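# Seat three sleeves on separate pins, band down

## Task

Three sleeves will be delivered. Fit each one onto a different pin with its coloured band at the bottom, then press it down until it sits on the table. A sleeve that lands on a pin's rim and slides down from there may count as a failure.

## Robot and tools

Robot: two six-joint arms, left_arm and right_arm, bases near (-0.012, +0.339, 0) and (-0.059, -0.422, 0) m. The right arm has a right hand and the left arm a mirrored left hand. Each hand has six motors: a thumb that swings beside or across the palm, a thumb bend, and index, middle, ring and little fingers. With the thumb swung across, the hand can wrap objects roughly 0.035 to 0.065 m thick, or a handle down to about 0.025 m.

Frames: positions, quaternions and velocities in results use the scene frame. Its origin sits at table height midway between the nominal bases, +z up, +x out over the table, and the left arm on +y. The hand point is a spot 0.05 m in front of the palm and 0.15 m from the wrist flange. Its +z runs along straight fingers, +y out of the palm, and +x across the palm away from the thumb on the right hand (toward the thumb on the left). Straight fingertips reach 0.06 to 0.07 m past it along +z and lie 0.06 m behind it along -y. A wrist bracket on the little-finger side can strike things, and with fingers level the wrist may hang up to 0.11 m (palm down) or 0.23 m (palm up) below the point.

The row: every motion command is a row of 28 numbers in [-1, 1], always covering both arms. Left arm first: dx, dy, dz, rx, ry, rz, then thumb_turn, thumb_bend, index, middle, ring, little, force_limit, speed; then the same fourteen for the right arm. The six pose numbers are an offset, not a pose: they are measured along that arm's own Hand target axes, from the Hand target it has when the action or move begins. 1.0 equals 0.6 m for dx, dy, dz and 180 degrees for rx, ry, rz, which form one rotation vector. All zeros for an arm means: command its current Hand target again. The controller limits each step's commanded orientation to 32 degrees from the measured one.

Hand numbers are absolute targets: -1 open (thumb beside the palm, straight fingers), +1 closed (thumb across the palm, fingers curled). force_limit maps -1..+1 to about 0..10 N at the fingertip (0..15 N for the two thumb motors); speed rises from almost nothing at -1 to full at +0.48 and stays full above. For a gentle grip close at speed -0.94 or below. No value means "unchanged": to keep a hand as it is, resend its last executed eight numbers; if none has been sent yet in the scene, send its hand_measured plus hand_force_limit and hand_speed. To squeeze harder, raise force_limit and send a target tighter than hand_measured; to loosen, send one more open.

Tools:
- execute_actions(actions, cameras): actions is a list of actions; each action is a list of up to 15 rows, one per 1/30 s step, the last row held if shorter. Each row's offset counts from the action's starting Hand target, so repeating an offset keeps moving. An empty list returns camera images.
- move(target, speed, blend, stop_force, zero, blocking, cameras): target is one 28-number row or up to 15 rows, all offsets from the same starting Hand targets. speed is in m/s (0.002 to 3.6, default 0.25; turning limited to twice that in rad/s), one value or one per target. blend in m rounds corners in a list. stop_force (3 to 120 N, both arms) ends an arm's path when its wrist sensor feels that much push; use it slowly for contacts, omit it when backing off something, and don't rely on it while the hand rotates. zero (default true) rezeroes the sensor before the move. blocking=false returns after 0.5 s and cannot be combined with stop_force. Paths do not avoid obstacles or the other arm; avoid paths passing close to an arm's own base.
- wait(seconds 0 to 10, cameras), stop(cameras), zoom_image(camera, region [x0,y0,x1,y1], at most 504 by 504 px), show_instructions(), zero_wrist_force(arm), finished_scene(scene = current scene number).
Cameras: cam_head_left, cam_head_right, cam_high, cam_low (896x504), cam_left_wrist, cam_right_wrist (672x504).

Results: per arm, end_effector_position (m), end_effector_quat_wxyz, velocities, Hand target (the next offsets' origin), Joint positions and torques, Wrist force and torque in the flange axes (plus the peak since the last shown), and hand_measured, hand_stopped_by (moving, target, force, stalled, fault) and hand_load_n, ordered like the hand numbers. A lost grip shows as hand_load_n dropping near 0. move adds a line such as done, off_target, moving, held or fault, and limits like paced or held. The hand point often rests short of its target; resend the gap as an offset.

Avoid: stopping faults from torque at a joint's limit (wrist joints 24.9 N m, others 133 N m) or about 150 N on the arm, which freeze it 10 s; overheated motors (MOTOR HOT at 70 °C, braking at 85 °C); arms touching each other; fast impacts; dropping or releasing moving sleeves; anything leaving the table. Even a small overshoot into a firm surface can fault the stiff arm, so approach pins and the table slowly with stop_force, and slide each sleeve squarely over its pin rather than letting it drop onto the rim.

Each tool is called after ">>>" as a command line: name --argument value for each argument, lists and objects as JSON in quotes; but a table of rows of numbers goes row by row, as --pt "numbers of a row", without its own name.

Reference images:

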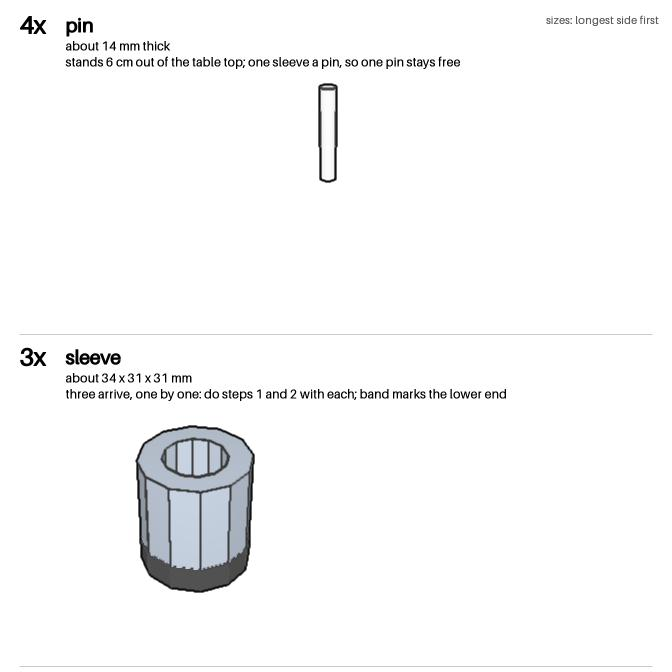

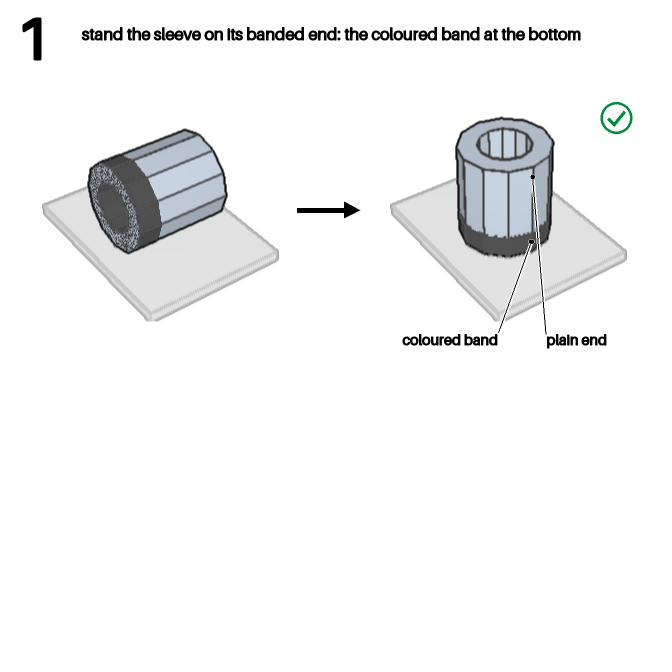

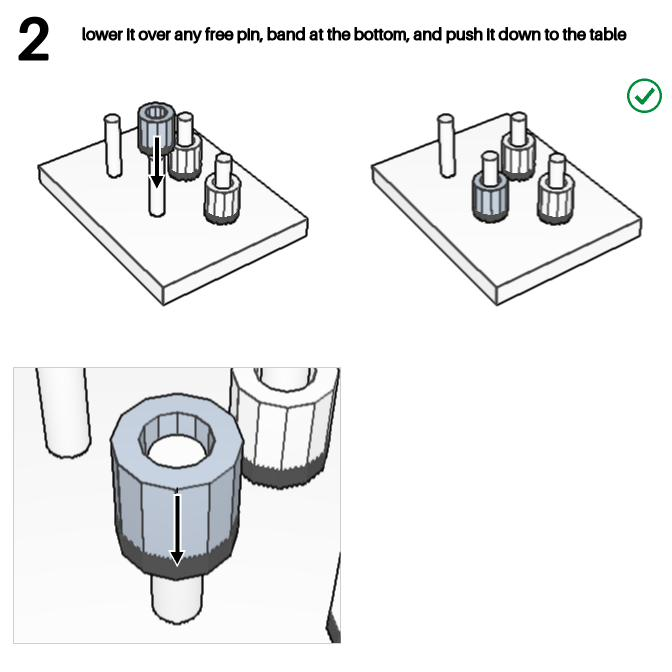

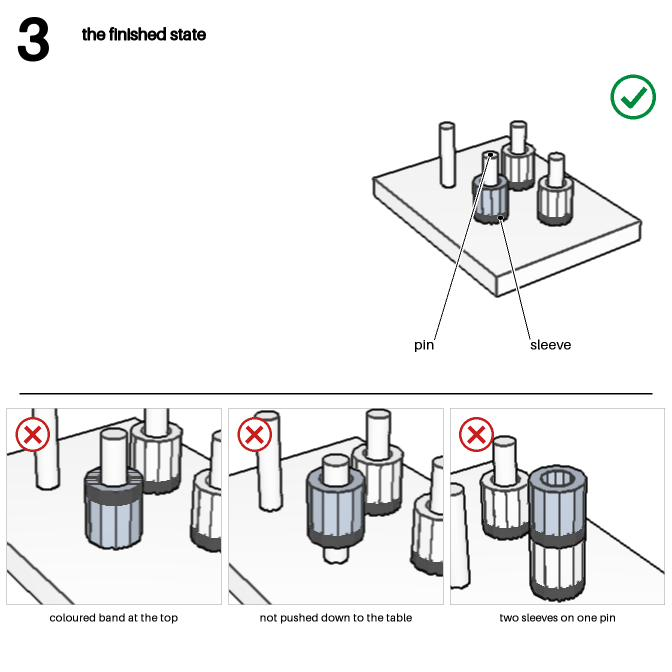

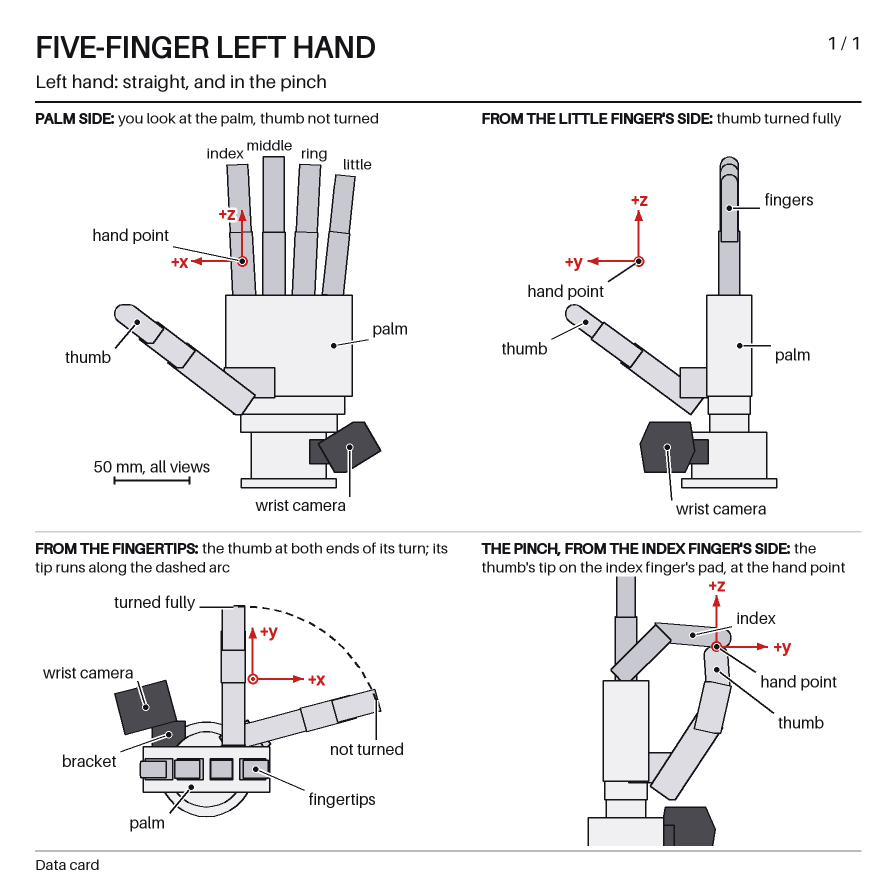

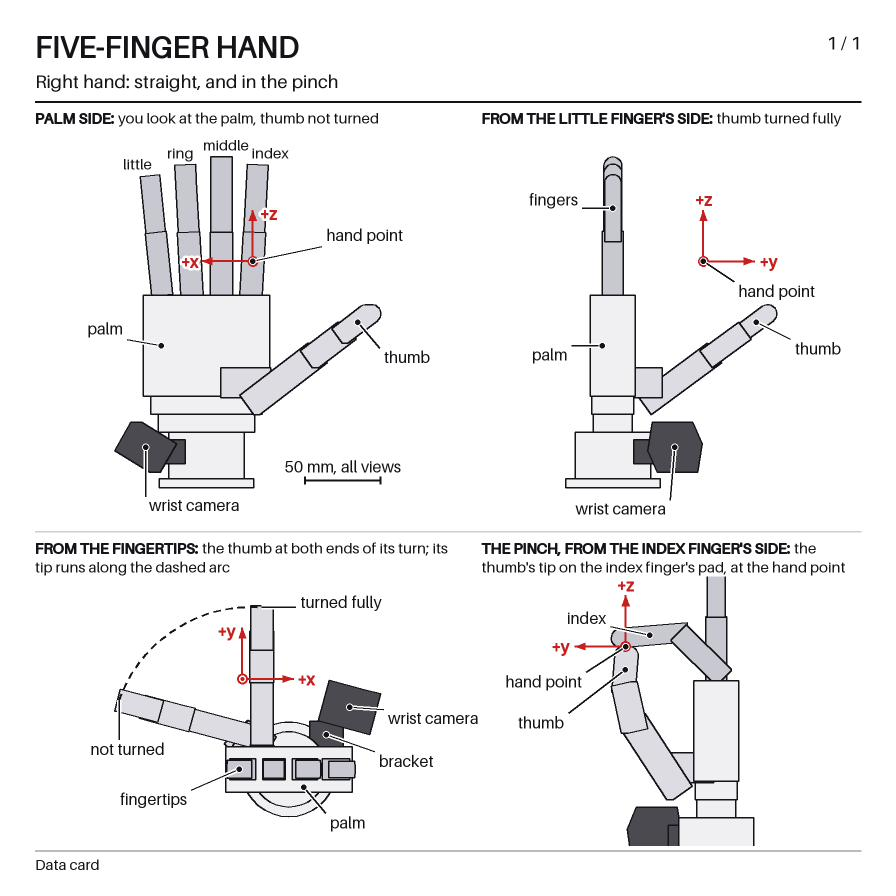

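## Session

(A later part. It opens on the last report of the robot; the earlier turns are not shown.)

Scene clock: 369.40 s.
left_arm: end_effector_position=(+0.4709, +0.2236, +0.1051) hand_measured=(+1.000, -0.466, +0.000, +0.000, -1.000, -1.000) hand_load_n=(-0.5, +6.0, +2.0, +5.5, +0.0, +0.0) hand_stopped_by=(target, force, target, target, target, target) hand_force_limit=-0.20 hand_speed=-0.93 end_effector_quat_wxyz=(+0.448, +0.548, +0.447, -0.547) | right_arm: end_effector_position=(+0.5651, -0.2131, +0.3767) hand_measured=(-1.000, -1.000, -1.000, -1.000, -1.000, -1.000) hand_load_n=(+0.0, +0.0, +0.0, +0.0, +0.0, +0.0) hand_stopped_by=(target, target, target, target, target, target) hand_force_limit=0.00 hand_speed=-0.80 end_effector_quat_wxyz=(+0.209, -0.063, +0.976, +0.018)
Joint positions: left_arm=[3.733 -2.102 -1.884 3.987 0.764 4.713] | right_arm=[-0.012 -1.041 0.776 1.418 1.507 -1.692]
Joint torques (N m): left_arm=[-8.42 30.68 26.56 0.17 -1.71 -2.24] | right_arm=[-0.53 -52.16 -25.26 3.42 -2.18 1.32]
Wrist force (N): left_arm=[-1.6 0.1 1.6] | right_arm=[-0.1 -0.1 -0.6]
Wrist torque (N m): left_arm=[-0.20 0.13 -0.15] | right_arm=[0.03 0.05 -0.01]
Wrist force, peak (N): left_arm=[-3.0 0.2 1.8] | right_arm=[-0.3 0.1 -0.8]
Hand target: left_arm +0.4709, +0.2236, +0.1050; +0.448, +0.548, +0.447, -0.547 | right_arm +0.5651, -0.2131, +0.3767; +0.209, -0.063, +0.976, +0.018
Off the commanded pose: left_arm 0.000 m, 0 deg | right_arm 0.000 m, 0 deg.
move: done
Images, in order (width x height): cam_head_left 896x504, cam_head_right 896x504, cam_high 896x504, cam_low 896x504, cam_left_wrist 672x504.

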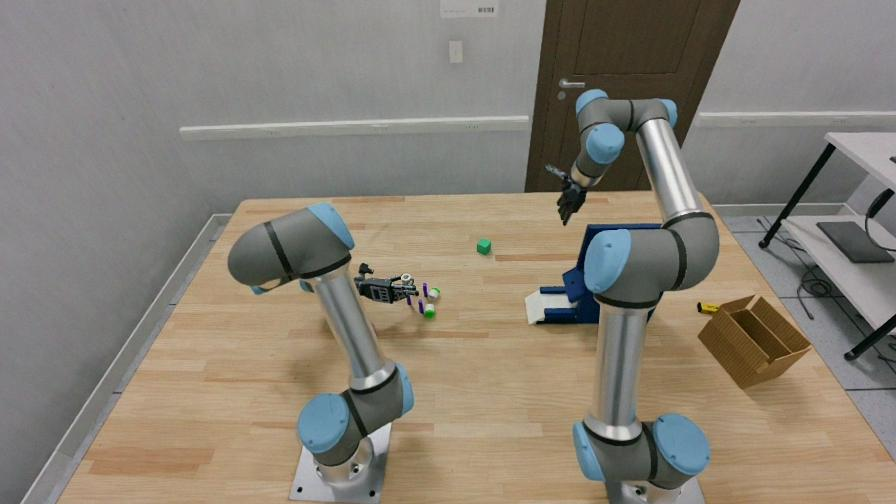

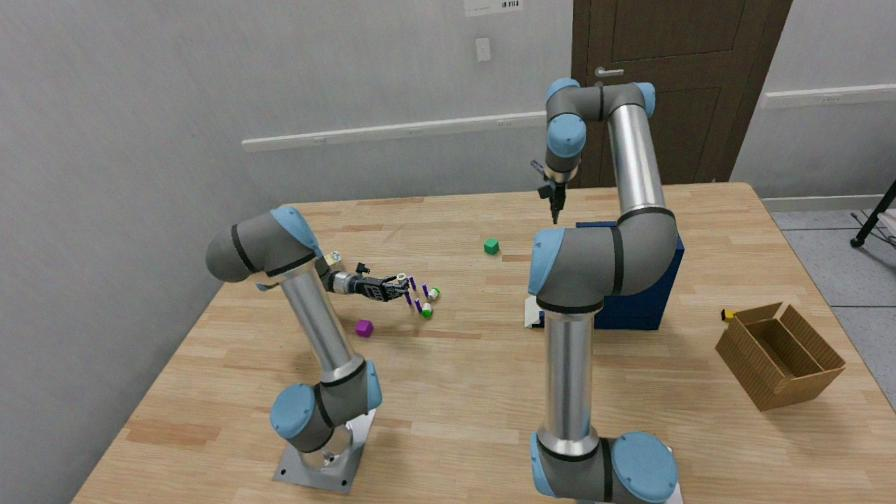

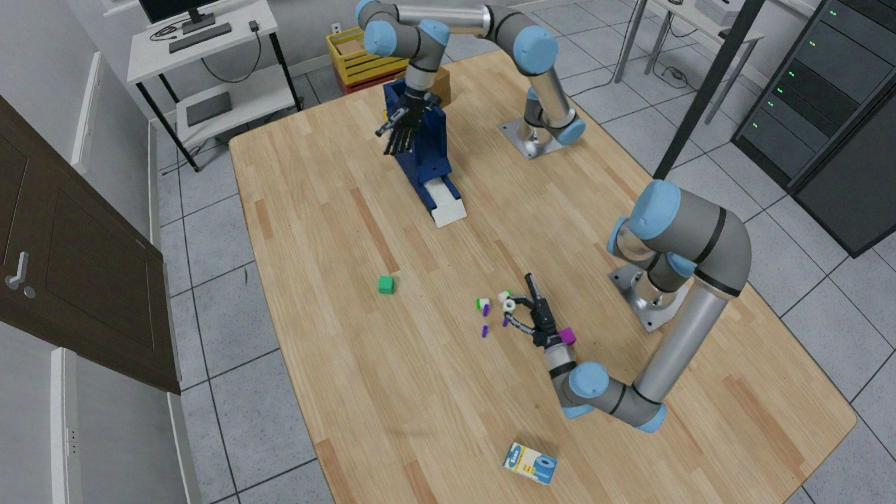

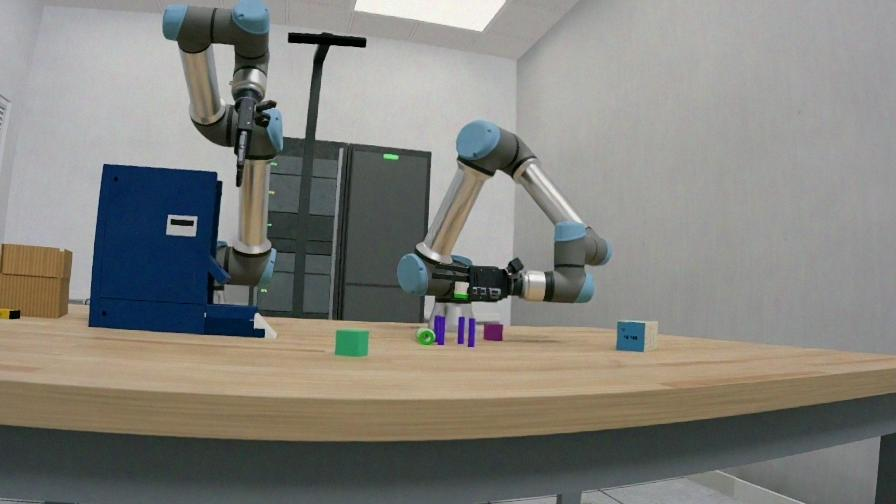

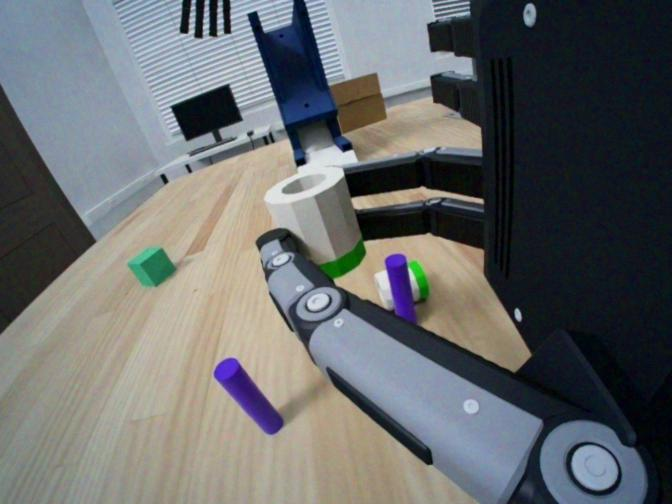

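>>> move --target '[0.0567, 0.0016, -0.0046, 0, 0, 0, 1, 0.3, 0, 0, -1, -1, -0.2, -0.93, 0, 0, 0, 0, 0, 0, -1, -1, -1, -1, -1, -1, 0, -0.8]' --cameras '["cam_low", "cam_high", "cam_left_wrist", "cam_head_left", "cam_head_right"]' --speed 0.1

>>> zoom_image --camera "cam_low" --region '[430, 295, 500, 355]'

>>> zoom_image --camera "cam_high" --region '[480, 280, 540, 340]'

>>> zoom_image --camera "cam_head_right" --region '[380, 260, 440, 320]'

>>> zoom_image --camera "cam_head_left" --region '[380, 260, 440, 320]'

Scene clock: 384.23 s.
left_arm: end_effector_position=(+0.4724, +0.2261, +0.0709) hand_measured=(+1.000, -0.466, +0.000, +0.000, -1.000, -1.000) hand_load_n=(-0.5, +6.0, +2.0, +5.0, +0.0, +0.0) hand_stopped_by=(target, force, target, target, target, target) hand_force_limit=-0.20 hand_speed=-0.93 end_effector_quat_wxyz=(+0.447, +0.548, +0.447, -0.547) end_effector_velocity=(+0.000, +0.000, +0.002) end_effector_angular_velocity=(-0.002, -0.001, +0.001) | right_arm: end_effector_position=(+0.5651, -0.2131, +0.3767) hand_measured=(-1.000, -1.000, -1.000, -1.000, -1.000, -1.000) hand_load_n=(+0.0, +0.0, +0.0, +0.0, +0.0, +0.0) hand_stopped_by=(target, target, target, target, target, target) hand_force_limit=0.00 hand_speed=-0.80 end_effector_quat_wxyz=(+0.209, -0.063, +0.976, +0.018)
Joint positions: left_arm=[3.736 -2.171 -1.889 4.061 0.767 4.713] | right_arm=[-0.012 -1.041 0.776 1.418 1.507 -1.692]
Joint velocities: left_arm=[0 0.003 -0.001 -0.005 -0.001 0.003] | right_arm=[within noise]
Joint torques (N m): left_arm=[1.96 50.23 12.15 -4 0.79 -1.25] | right_arm=[-0.06 -51.91 -25.27 3.41 -2.18 1.36]
Wrist force (N): left_arm=[-1.3 0.2 1.6] | right_arm=[-0.1 0.0 -0.2]
Wrist torque (N m): left_arm=[-0.18 0.07 -0.12] | right_arm=[0.02 0.03 -0.01]
Wrist force, peak (N): left_arm=[-1.9 -0.1 1.9] | right_arm=[-0.2 -0.3 -0.7]
Hand target: left_arm +0.4725, +0.2262, +0.0710; +0.448, +0.548, +0.447, -0.547 | right_arm +0.5651, -0.2131, +0.3767; +0.209, -0.063, +0.976, +0.018
Off the commanded pose: left_arm 0.000 m, 0 deg | right_arm 0.000 m, 0 deg.
move: done
Images, in order (width x height): cam_head_left 896x504, cam_head_right 896x504, cam_high 896x504, cam_low 896x504, cam_left_wrist 672x504.

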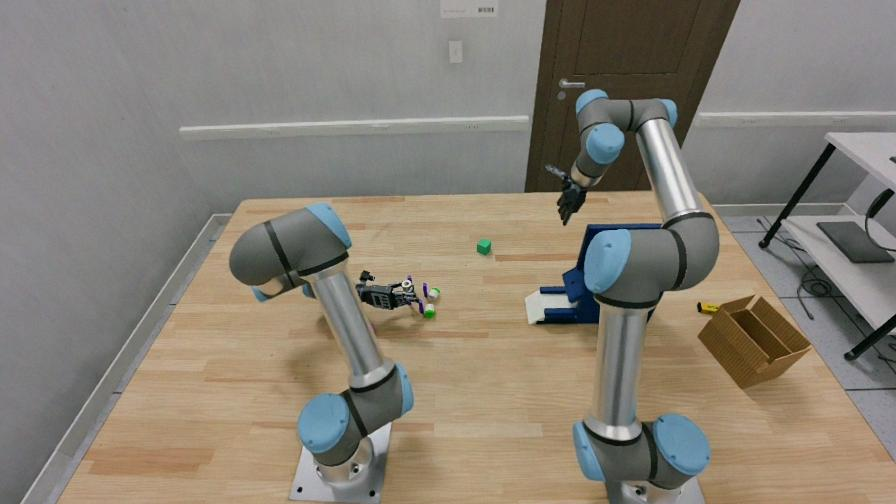

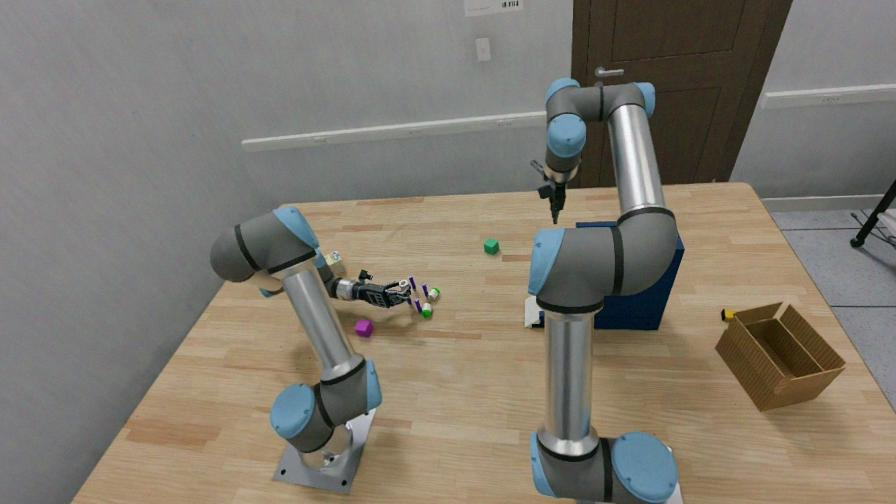

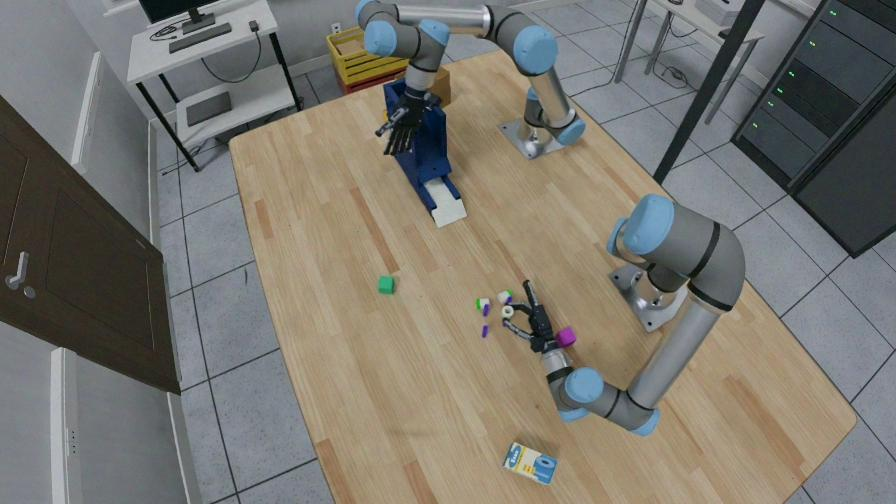

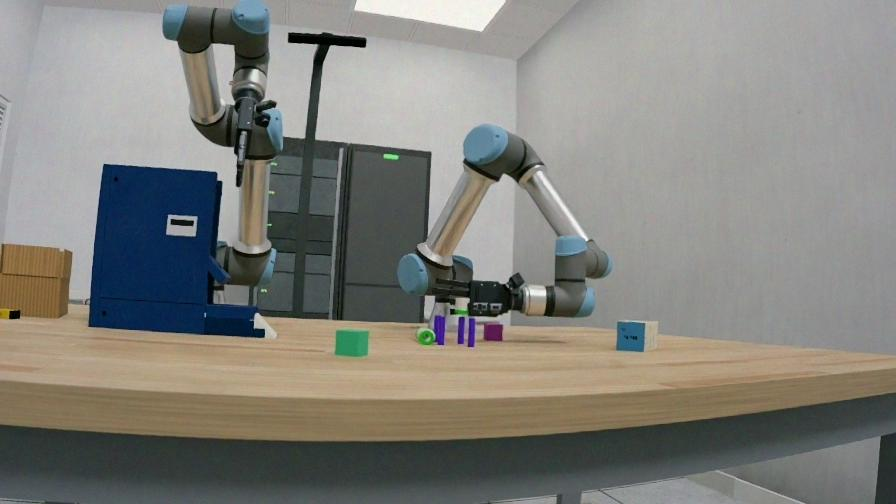

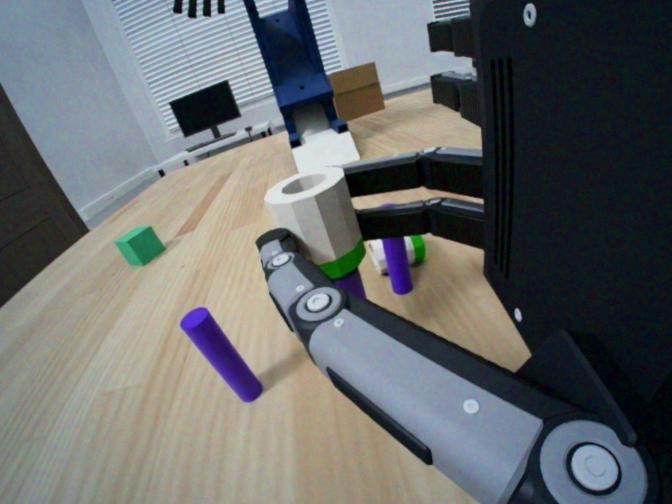

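Scaled by 7.200 from the camera's 896x504 image, which has a finer 1280x720 frame.

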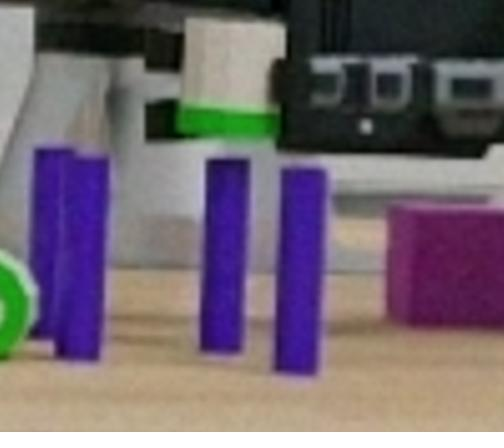

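Scaled by 8.400 from the camera's 896x504 image, which has a finer 1280x720 frame.

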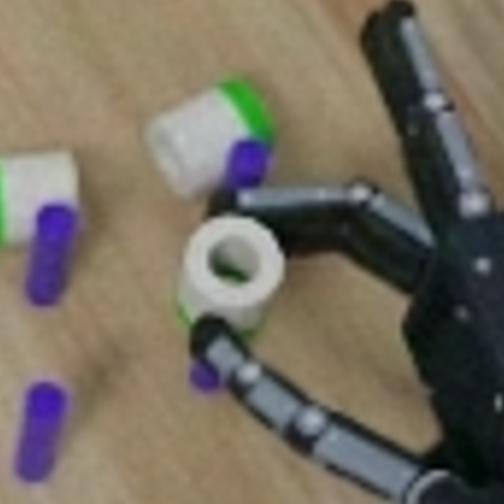

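Scaled by 8.400 from the camera's 896x504 image, which has a finer 1280x720 frame.

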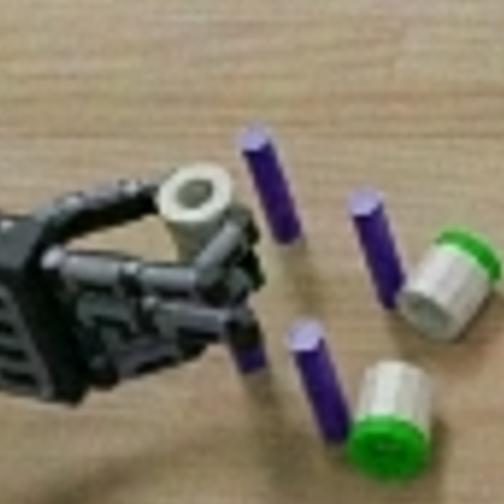

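Scaled by 8.400 from the camera's 896x504 image, which has a finer 1280x720 frame.

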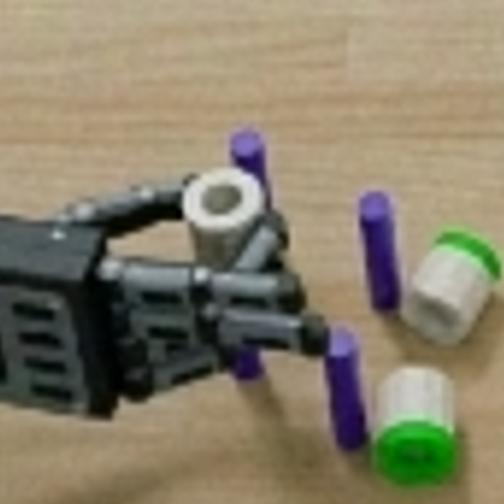

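>>> zoom_image --camera "cam_left_wrist" --region '[250, 150, 450, 320]'

Scaled by 2.520 from the camera's 672x504 image, which has a finer 960x720 frame.

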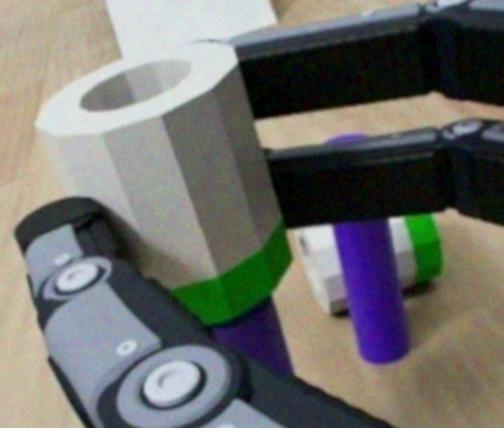

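>>> move --target '[0, -0.005, 0, 0, 0, 0, 1, 0.3, 0, 0, -1, -1, -0.2, -0.93, 0, 0, 0, 0, 0, 0, -1, -1, -1, -1, -1, -1, 0, -0.8]' --cameras '["cam_low", "cam_high", "cam_left_wrist"]' --speed 0.1

>>> zoom_image --camera "cam_left_wrist" --region '[250, 150, 450, 320]'

>>> zoom_image --camera "cam_low" --region '[430, 295, 500, 355]'

>>> zoom_image --camera "cam_high" --region '[480, 280, 540, 340]'

Scene clock: 403.20 s.
left_arm: end_effector_position=(+0.4695, +0.2268, +0.0710) hand_measured=(+1.000, -0.466, +0.000, +0.000, -1.000, -1.000) hand_load_n=(-0.5, +6.0, +2.0, +5.5, +0.0, +0.0) hand_stopped_by=(target, force, target, target, target, target) hand_force_limit=-0.20 hand_speed=-0.93 end_effector_quat_wxyz=(+0.448, +0.548, +0.447, -0.547) | right_arm: end_effector_position=(+0.5651, -0.2131, +0.3767) hand_measured=(-1.000, -1.000, -1.000, -1.000, -1.000, -1.000) hand_load_n=(+0.0, +0.0, +0.0, +0.0, +0.0, +0.0) hand_stopped_by=(target, target, target, target, target, target) hand_force_limit=0.00 hand_speed=-0.80 end_effector_quat_wxyz=(+0.209, -0.063, +0.976, +0.018)
Joint positions: left_arm=[3.74 -2.167 -1.897 4.065 0.771 4.713] | right_arm=[-0.012 -1.041 0.776 1.418 1.507 -1.692]
Joint torques (N m): left_arm=[3.97 44.21 6.36 0.5 0.62 1.17] | right_arm=[-0.71 -51.94 -25.16 3.39 -2.1 1.35]
Wrist force (N): left_arm=[-1.3 0.2 1.5] | right_arm=[0.2 0.0 -0.2]
Wrist torque (N m): left_arm=[-0.18 0.09 -0.13] | right_arm=[0.03 0.00 0.01]
Wrist force, peak (N): left_arm=[-1.6 0.3 1.7] | right_arm=[-0.4 0.3 -0.7]
Hand target: left_arm +0.4695, +0.2268, +0.0710; +0.448, +0.548, +0.447, -0.547 | right_arm +0.5651, -0.2131, +0.3767; +0.209, -0.063, +0.976, +0.018
Off the commanded pose: left_arm 0.000 m, 0 deg | right_arm 0.000 m, 0 deg.
move: done
Images, in order (width x height): cam_high 896x504, cam_low 896x504, cam_left_wrist 672x504.

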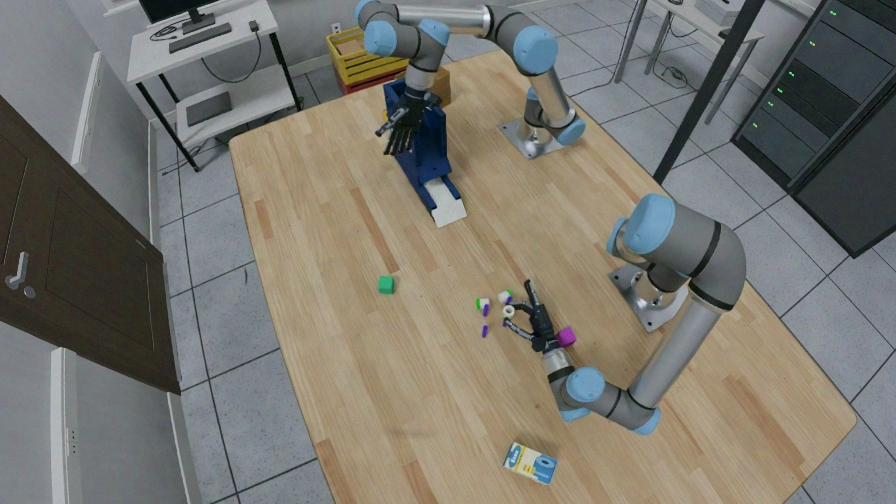

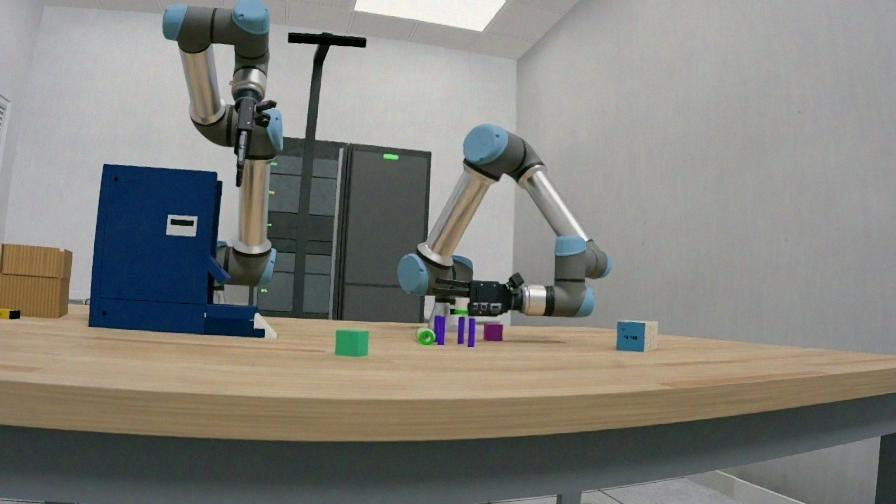

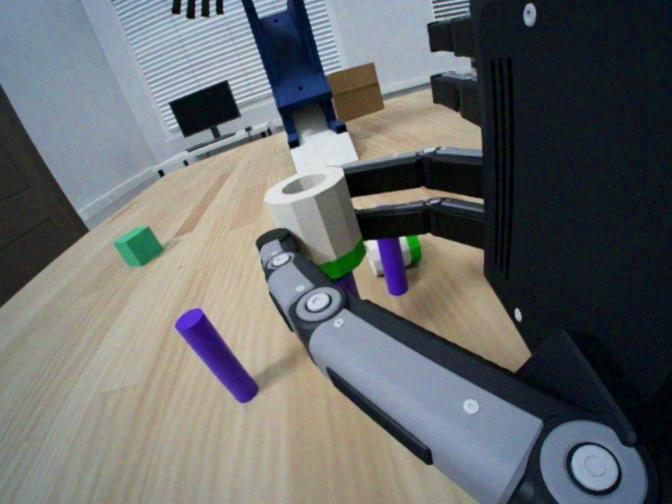

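Scaled by 2.520 from the camera's 672x504 image, which has a finer 960x720 frame.

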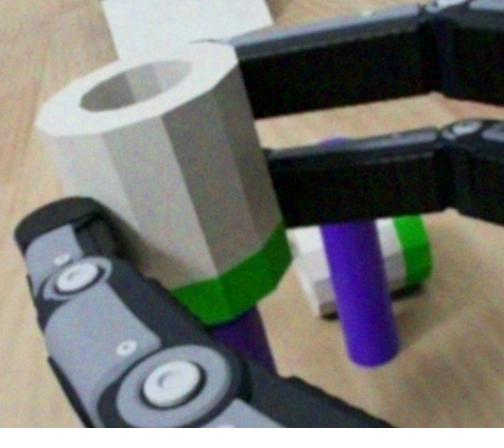

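Scaled by 7.200 from the camera's 896x504 image, which has a finer 1280x720 frame.

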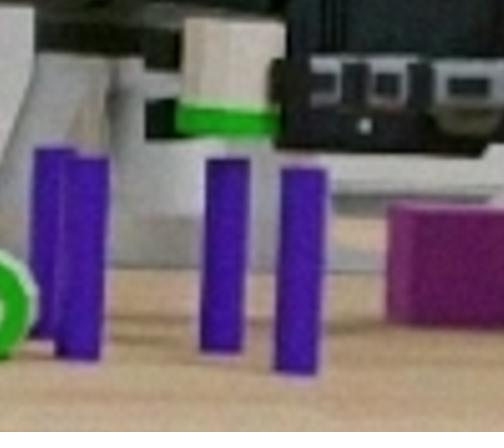

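Scaled by 8.400 from the camera's 896x504 image, which has a finer 1280x720 frame.

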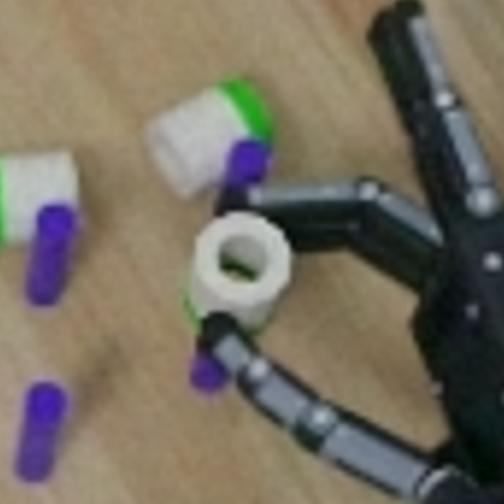

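>>> move --target '[0.0233, 0, 0, 0, 0, 0, 1, 0.3, 0, 0, -1, -1, -0.2, -0.93, 0, 0, 0, 0, 0, 0, -1, -1, -1, -1, -1, -1, 0, -0.8]' --cameras '["cam_low", "cam_high", "cam_left_wrist"]' --speed 0.02 --stop_force 3.5

>>> zoom_image --camera "cam_left_wrist" --region '[250, 150, 450, 320]'

>>> zoom_image --camera "cam_low" --region '[430, 295, 500, 355]'

>>> zoom_image --camera "cam_high" --region '[480, 280, 540, 340]'

Scene clock: 413.93 s.
left_arm: end_effector_position=(+0.4695, +0.2268, +0.0570) hand_measured=(+1.000, -0.466, +0.000, +0.000, -1.000, -1.000) hand_load_n=(-0.5, +6.0, +2.0, +5.0, +0.0, +0.0) hand_stopped_by=(target, force, target, target, target, target) hand_force_limit=-0.20 hand_speed=-0.93 end_effector_quat_wxyz=(+0.448, +0.548, +0.447, -0.547) | right_arm: end_effector_position=(+0.5651, -0.2131, +0.3767) hand_measured=(-1.000, -1.000, -1.000, -1.000, -1.000, -1.000) hand_load_n=(+0.0, +0.0, +0.0, +0.0, +0.0, +0.0) hand_stopped_by=(target, target, target, target, target, target) hand_force_limit=0.00 hand_speed=-0.80 end_effector_quat_wxyz=(+0.209, -0.063, +0.976, +0.018)
Joint positions: left_arm=[3.74 -2.195 -1.9 4.096 0.771 4.713] | right_arm=[-0.012 -1.041 0.776 1.418 1.507 -1.692]
Joint torques (N m): left_arm=[-4.25 49.71 9.44 -4.26 -1.34 -1.91] | right_arm=[-0.62 -51.88 -25.34 3.39 -2.09 1.43]
Wrist force (N): left_arm=[-1.1 0.1 1.7] | right_arm=[-0.1 -0.1 -0.3]
Wrist torque (N m): left_arm=[-0.21 0.08 -0.14] | right_arm=[0.01 0.05 -0.01]
Wrist force, peak (N): left_arm=[-1.6 0.1 1.8] | right_arm=[-0.4 0.1 -0.8]
Hand target: left_arm +0.4695, +0.2268, +0.0570; +0.448, +0.548, +0.447, -0.547 | right_arm +0.5651, -0.2131, +0.3767; +0.209, -0.063, +0.976, +0.018
Off the commanded pose: left_arm 0.000 m, 0 deg | right_arm 0.000 m, 0 deg.
move: done
Images, in order (width x height): cam_high 896x504, cam_low 896x504, cam_left_wrist 672x504.

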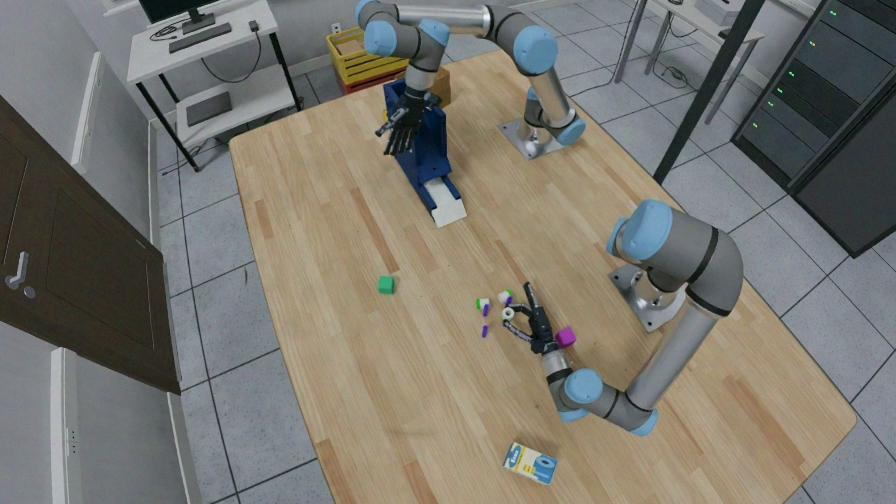

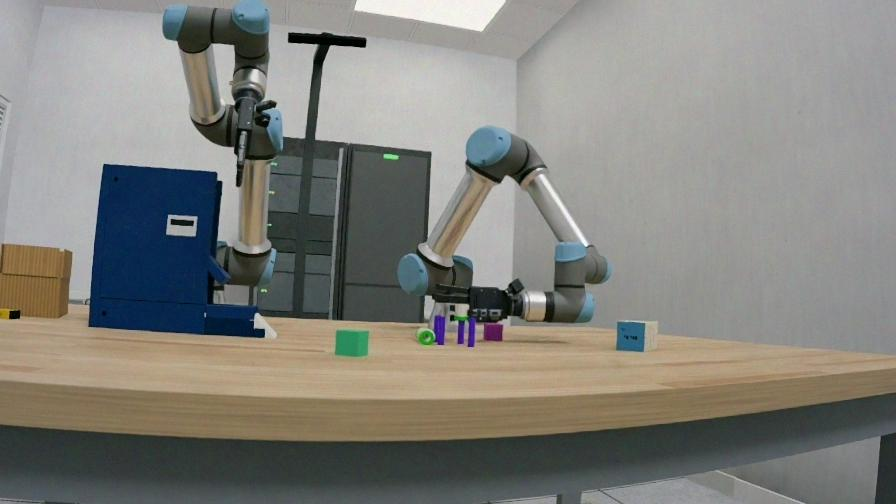

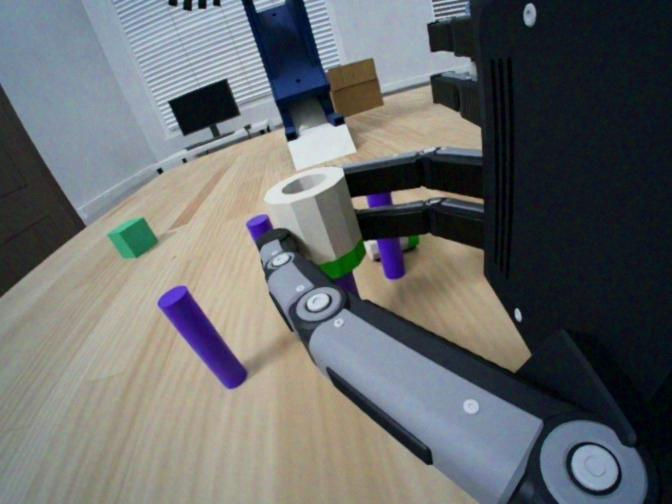

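Scaled by 2.520 from the camera's 672x504 image, which has a finer 960x720 frame.

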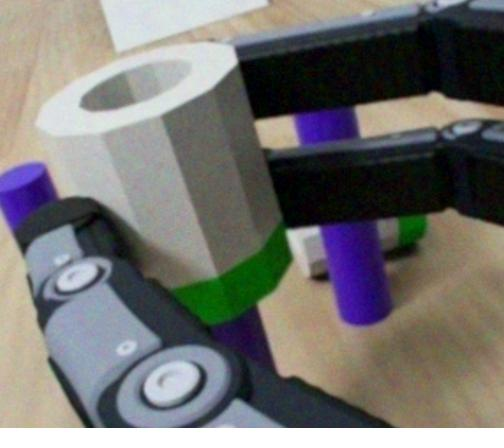

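Scaled by 7.200 from the camera's 896x504 image, which has a finer 1280x720 frame.

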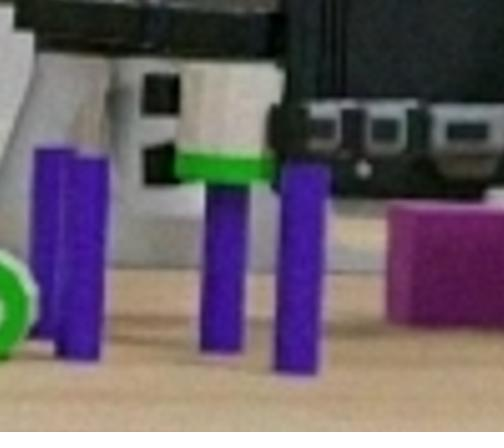

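Scaled by 8.400 from the camera's 896x504 image, which has a finer 1280x720 frame.

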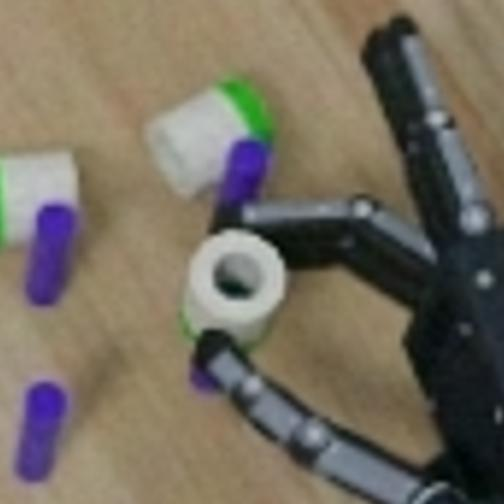

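>>> move --target '[0.0667, 0, 0, 0, 0, 0, 1, 0.3, 0, 0, -1, -1, -0.2, -0.93, 0, 0, 0, 0, 0, 0, -1, -1, -1, -1, -1, -1, 0, -0.8]' --cameras '["cam_low", "cam_high", "cam_left_wrist"]' --speed 0.03 --stop_force 5

>>> zoom_image --camera "cam_low" --region '[430, 285, 610, 355]'

>>> zoom_image --camera "cam_high" --region '[480, 280, 560, 360]'

Scene clock: 426.77 s.
left_arm: end_effector_position=(+0.4696, +0.2268, +0.0170) hand_measured=(+1.000, -0.466, +0.000, +0.000, -1.000, -1.000) hand_load_n=(-0.5, +6.0, +2.0, +5.0, +0.0, +0.0) hand_stopped_by=(target, force, target, target, target, target) hand_force_limit=-0.20 hand_speed=-0.93 end_effector_quat_wxyz=(+0.448, +0.548, +0.447, -0.547) | right_arm: end_effector_position=(+0.5651, -0.2131, +0.3767) hand_measured=(-1.000, -1.000, -1.000, -1.000, -1.000, -1.000) hand_load_n=(+0.0, +0.0, +0.0, +0.0, +0.0, +0.0) hand_stopped_by=(target, target, target, target, target, target) hand_force_limit=0.00 hand_speed=-0.80 end_effector_quat_wxyz=(+0.209, -0.063, +0.976, +0.018)
Joint positions: left_arm=[3.74 -2.278 -1.901 4.181 0.771 4.713] | right_arm=[-0.012 -1.041 0.776 1.418 1.507 -1.692]
Joint torques (N m): left_arm=[-5.25 51.99 21.64 -4.06 -1.59 -1.15] | right_arm=[-0.19 -52.12 -25.36 3.39 -2.06 1.48]
Wrist force (N): left_arm=[-1.2 0.3 1.5] | right_arm=[-0.2 -0.1 -0.4]
Wrist torque (N m): left_arm=[-0.18 0.09 -0.14] | right_arm=[0.02 0.06 -0.02]
Wrist force, peak (N): left_arm=[-2.0 0.1 1.7] | right_arm=[-0.2 -0.2 -0.8]
Hand target: left_arm +0.4696, +0.2268, +0.0170; +0.448, +0.548, +0.447, -0.547 | right_arm +0.5651, -0.2131, +0.3767; +0.209, -0.063, +0.976, +0.018
Off the commanded pose: left_arm 0.000 m, 0 deg | right_arm 0.000 m, 0 deg.
move: done
Images, in order (width x height): cam_high 896x504, cam_low 896x504, cam_left_wrist 672x504.

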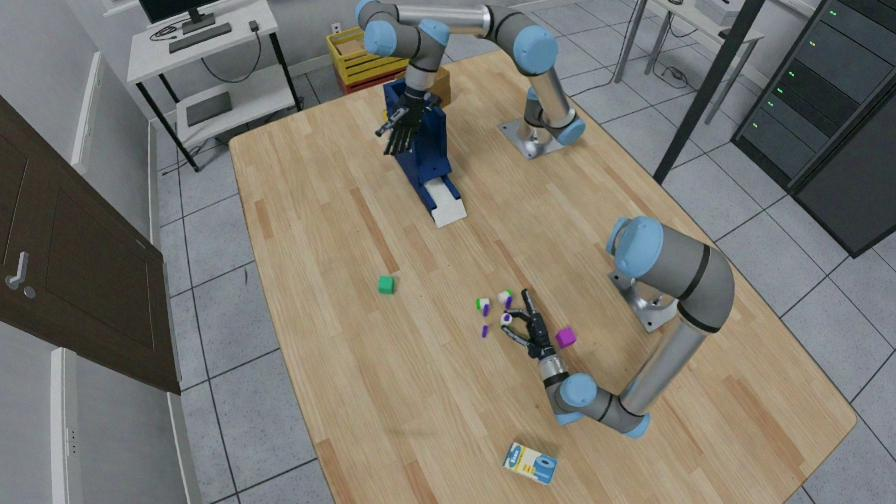

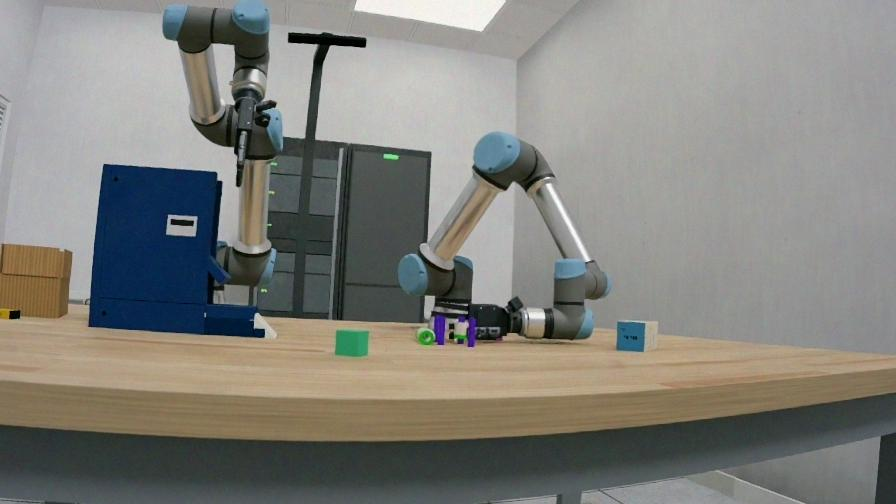

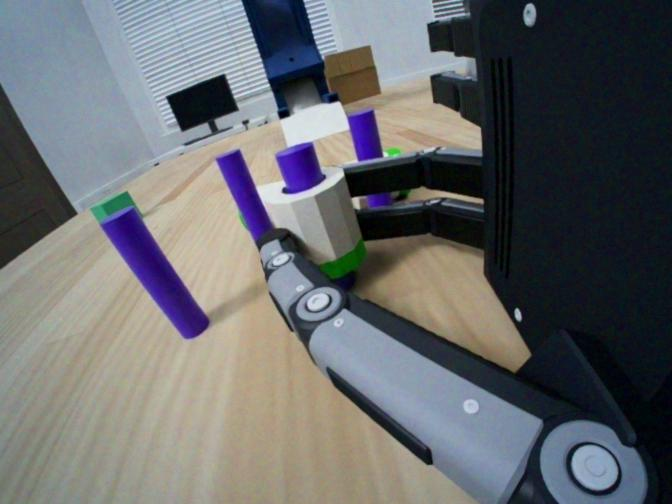

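Scaled by 2.800 from the camera's 896x504 image, which has a finer 1280x720 frame.

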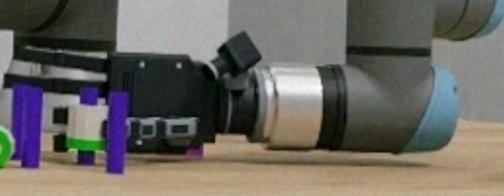

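Scaled by 6.300 from the camera's 896x504 image, which has a finer 1280x720 frame.

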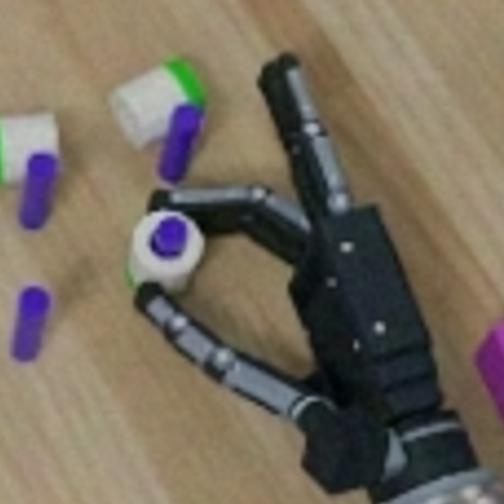

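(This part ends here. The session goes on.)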